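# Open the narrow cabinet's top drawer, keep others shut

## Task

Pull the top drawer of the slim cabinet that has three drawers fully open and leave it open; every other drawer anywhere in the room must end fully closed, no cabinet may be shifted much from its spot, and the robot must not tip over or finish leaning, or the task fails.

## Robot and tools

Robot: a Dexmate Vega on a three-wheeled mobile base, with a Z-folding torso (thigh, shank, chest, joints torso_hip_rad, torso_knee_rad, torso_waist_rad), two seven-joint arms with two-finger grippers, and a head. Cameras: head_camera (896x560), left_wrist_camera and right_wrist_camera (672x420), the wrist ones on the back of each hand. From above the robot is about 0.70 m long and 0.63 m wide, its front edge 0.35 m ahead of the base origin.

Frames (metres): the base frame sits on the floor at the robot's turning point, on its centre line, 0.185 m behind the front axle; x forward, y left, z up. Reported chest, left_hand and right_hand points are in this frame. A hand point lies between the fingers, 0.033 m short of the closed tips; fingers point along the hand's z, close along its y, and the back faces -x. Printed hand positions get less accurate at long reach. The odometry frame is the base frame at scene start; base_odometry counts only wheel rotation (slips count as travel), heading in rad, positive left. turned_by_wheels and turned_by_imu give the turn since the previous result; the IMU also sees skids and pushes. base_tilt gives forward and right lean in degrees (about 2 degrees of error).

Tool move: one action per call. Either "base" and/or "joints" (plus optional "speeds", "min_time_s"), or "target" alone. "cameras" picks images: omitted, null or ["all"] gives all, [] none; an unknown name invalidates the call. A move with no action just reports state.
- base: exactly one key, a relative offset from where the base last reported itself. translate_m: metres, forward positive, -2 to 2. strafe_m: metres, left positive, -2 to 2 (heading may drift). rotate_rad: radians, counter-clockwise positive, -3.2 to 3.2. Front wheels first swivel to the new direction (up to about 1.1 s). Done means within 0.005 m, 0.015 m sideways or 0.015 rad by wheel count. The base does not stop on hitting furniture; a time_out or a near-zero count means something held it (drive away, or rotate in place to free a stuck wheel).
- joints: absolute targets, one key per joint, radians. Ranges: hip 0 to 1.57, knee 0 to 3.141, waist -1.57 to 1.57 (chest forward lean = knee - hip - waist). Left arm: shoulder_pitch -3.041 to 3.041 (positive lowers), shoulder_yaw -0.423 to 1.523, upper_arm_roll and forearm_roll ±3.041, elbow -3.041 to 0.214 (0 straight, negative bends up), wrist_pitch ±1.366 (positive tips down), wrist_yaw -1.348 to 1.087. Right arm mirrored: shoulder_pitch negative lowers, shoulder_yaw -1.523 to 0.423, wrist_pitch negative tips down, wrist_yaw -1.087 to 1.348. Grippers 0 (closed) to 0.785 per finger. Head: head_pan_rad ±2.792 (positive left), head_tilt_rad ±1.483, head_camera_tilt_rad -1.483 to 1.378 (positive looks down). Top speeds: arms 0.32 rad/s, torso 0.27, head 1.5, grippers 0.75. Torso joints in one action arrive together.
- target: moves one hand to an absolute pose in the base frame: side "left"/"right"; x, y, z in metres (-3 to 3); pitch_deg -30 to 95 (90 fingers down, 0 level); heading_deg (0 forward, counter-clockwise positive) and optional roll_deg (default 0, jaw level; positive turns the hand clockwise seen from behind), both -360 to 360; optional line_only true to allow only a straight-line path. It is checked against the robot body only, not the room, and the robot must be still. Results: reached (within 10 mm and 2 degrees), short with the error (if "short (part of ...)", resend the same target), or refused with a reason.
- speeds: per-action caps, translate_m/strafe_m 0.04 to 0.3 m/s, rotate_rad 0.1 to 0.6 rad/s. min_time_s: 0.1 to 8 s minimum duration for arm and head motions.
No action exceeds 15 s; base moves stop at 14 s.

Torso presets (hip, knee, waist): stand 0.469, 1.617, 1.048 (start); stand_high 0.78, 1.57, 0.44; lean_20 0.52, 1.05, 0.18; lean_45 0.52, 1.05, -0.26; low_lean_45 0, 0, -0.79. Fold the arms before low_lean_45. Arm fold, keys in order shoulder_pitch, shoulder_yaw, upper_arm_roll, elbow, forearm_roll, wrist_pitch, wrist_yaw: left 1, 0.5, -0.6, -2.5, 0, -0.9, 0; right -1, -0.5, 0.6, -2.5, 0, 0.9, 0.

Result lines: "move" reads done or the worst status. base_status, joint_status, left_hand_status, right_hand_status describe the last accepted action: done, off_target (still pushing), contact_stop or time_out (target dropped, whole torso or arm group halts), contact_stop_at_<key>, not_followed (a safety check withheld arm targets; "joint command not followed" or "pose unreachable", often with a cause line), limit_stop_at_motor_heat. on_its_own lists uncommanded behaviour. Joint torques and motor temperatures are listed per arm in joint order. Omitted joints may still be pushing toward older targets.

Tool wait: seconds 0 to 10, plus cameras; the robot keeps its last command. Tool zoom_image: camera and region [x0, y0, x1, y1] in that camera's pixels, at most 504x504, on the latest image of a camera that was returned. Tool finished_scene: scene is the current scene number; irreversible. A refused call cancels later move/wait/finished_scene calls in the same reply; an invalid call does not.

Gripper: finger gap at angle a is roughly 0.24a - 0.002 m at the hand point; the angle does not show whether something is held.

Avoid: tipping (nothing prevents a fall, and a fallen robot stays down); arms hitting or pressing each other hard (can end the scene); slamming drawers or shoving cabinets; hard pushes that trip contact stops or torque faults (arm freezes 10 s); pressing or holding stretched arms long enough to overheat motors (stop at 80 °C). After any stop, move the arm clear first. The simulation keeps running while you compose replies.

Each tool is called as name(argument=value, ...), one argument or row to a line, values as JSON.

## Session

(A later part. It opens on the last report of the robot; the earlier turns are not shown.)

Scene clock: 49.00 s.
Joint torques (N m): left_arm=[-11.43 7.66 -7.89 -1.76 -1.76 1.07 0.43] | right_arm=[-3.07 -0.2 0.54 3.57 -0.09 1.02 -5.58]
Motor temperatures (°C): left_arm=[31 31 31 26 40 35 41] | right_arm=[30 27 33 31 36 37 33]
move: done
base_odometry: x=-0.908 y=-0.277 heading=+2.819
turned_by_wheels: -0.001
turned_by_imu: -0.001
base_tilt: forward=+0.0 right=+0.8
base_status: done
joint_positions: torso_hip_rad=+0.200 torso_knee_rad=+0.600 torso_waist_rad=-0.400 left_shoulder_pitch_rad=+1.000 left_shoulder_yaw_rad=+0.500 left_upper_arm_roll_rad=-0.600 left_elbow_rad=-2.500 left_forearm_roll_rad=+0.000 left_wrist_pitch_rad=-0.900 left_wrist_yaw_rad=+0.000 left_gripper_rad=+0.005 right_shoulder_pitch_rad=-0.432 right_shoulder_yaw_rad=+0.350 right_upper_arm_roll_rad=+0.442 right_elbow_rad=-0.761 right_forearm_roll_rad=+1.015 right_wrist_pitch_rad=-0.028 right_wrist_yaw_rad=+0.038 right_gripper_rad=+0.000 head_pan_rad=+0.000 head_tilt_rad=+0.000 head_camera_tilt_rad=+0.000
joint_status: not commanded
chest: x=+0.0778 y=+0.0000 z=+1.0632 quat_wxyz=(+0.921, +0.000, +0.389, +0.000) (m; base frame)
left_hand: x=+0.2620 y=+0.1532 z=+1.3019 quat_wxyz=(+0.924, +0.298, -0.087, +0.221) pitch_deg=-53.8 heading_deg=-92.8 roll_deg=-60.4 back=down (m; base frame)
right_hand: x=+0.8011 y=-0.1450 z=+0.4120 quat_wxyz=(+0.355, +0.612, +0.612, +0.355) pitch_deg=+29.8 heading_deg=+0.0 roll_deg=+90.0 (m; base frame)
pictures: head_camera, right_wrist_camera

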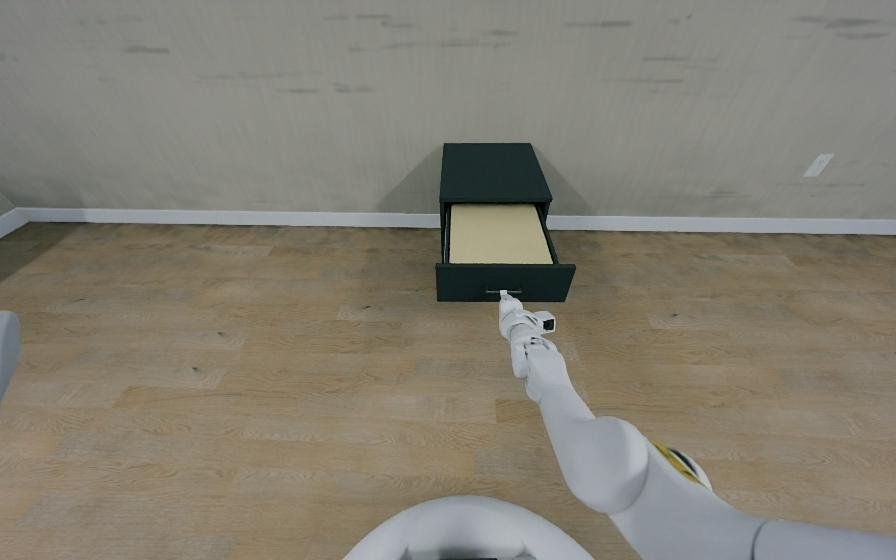

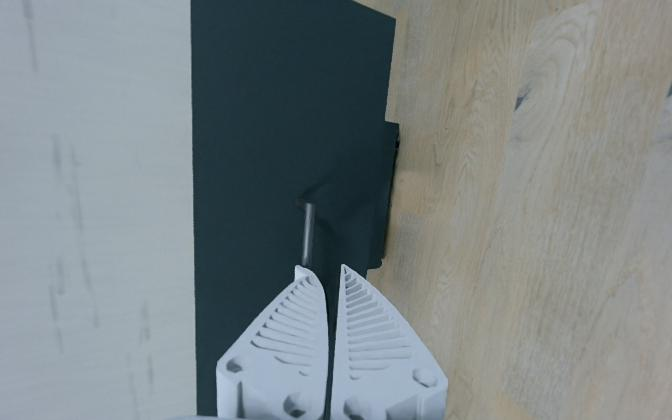

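move(
  joints={"right_gripper_rad":0.4},
  cameras=[],
)

move(
  base={"translate_m":-0.12},
  speeds={"translate_m":0.1},
  cameras=["head_camera","right_wrist_camera"],
)

Scene clock: 50.23 s.
Joint torques (N m): left_arm=[-11.53 8.84 -7.78 -3.03 -1.19 1.09 0.56] | right_arm=[9.53 -0.18 0.27 -3.7 0.06 0.34 1.68]
Motor temperatures (°C): left_arm=[31 31 31 26 40 35 41] | right_arm=[30 27 33 31 36 36 33]
move: done
base_odometry: x=-0.908 y=-0.277 heading=+2.819
turned_by_wheels: +0.000
turned_by_imu: +0.000
base_tilt: forward=+0.0 right=+0.7
base_status: not commanded
joint_positions: torso_hip_rad=+0.200 torso_knee_rad=+0.600 torso_waist_rad=-0.400 left_shoulder_pitch_rad=+1.000 left_shoulder_yaw_rad=+0.500 left_upper_arm_roll_rad=-0.600 left_elbow_rad=-2.500 left_forearm_roll_rad=+0.000 left_wrist_pitch_rad=-0.900 left_wrist_yaw_rad=+0.000 left_gripper_rad=+0.005 right_shoulder_pitch_rad=-0.432 right_shoulder_yaw_rad=+0.350 right_upper_arm_roll_rad=+0.442 right_elbow_rad=-0.760 right_forearm_roll_rad=+1.015 right_wrist_pitch_rad=-0.028 right_wrist_yaw_rad=+0.036 right_gripper_rad=+0.400 head_pan_rad=+0.000 head_tilt_rad=+0.000 head_camera_tilt_rad=+0.000
joint_status: all done
chest: x=+0.0781 y=+0.0000 z=+1.0631 quat_wxyz=(+0.921, +0.000, +0.389, +0.000) (m; base frame)
left_hand: x=+0.2624 y=+0.1532 z=+1.3017 quat_wxyz=(+0.924, +0.298, -0.087, +0.221) pitch_deg=-53.8 heading_deg=-92.7 roll_deg=-60.4 back=down (m; base frame)
right_hand: x=+0.8002 y=-0.1448 z=+0.4104 quat_wxyz=(+0.354, +0.612, +0.612, +0.354) pitch_deg=+30.0 heading_deg=+0.0 roll_deg=-90.0 (m; base frame)
pictures: none
No camera images: "cameras" was empty.

Scene clock: 52.43 s.
Joint torques (N m): left_arm=[-11.47 10.34 -7.84 -3.57 -1.12 1.21 0.36] | right_arm=[10.81 1.04 0.01 -3.49 0.11 0.71 1.91]
Motor temperatures (°C): left_arm=[31 31 31 26 40 35 41] | right_arm=[30 27 33 31 36 36 33]
move: done
base_odometry: x=-0.794 y=-0.316 heading=+2.818
turned_by_wheels: -0.001
turned_by_imu: -0.001
base_tilt: forward=+0.0 right=+0.7
base_status: done
joint_positions: torso_hip_rad=+0.200 torso_knee_rad=+0.600 torso_waist_rad=-0.400 left_shoulder_pitch_rad=+1.000 left_shoulder_yaw_rad=+0.500 left_upper_arm_roll_rad=-0.600 left_elbow_rad=-2.500 left_forearm_roll_rad=+0.000 left_wrist_pitch_rad=-0.900 left_wrist_yaw_rad=+0.000 left_gripper_rad=+0.005 right_shoulder_pitch_rad=-0.432 right_shoulder_yaw_rad=+0.350 right_upper_arm_roll_rad=+0.442 right_elbow_rad=-0.760 right_forearm_roll_rad=+1.015 right_wrist_pitch_rad=-0.028 right_wrist_yaw_rad=+0.036 right_gripper_rad=+0.400 head_pan_rad=+0.000 head_tilt_rad=+0.000 head_camera_tilt_rad=+0.000
joint_status: not commanded
chest: x=+0.0781 y=+0.0000 z=+1.0631 quat_wxyz=(+0.921, +0.000, +0.389, +0.000) (m; base frame)
left_hand: x=+0.2625 y=+0.1532 z=+1.3017 quat_wxyz=(+0.924, +0.299, -0.086, +0.221) pitch_deg=-53.8 heading_deg=-92.7 roll_deg=-60.4 back=down (m; base frame)
right_hand: x=+0.8002 y=-0.1448 z=+0.4103 quat_wxyz=(+0.354, +0.612, +0.612, +0.354) pitch_deg=+30.0 heading_deg=+0.0 roll_deg=-90.0 (m; base frame)
pictures: head_camera, right_wrist_camera

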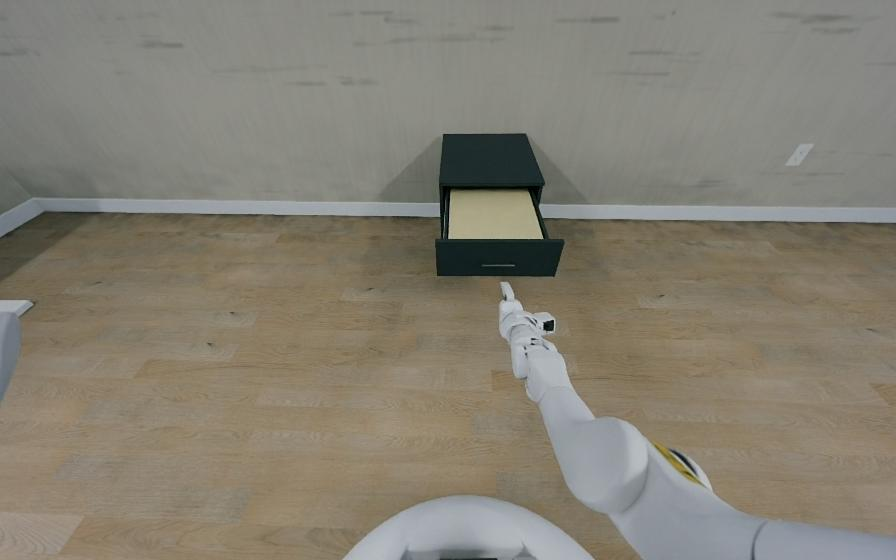

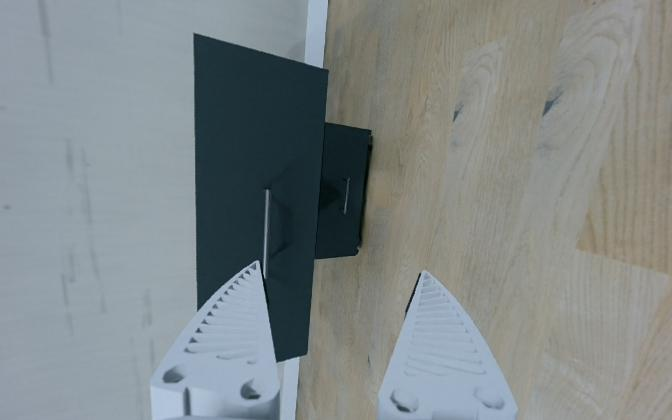

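finished_scene(
  scene=2,
  done=true,
)

The scene is finished: the task was done.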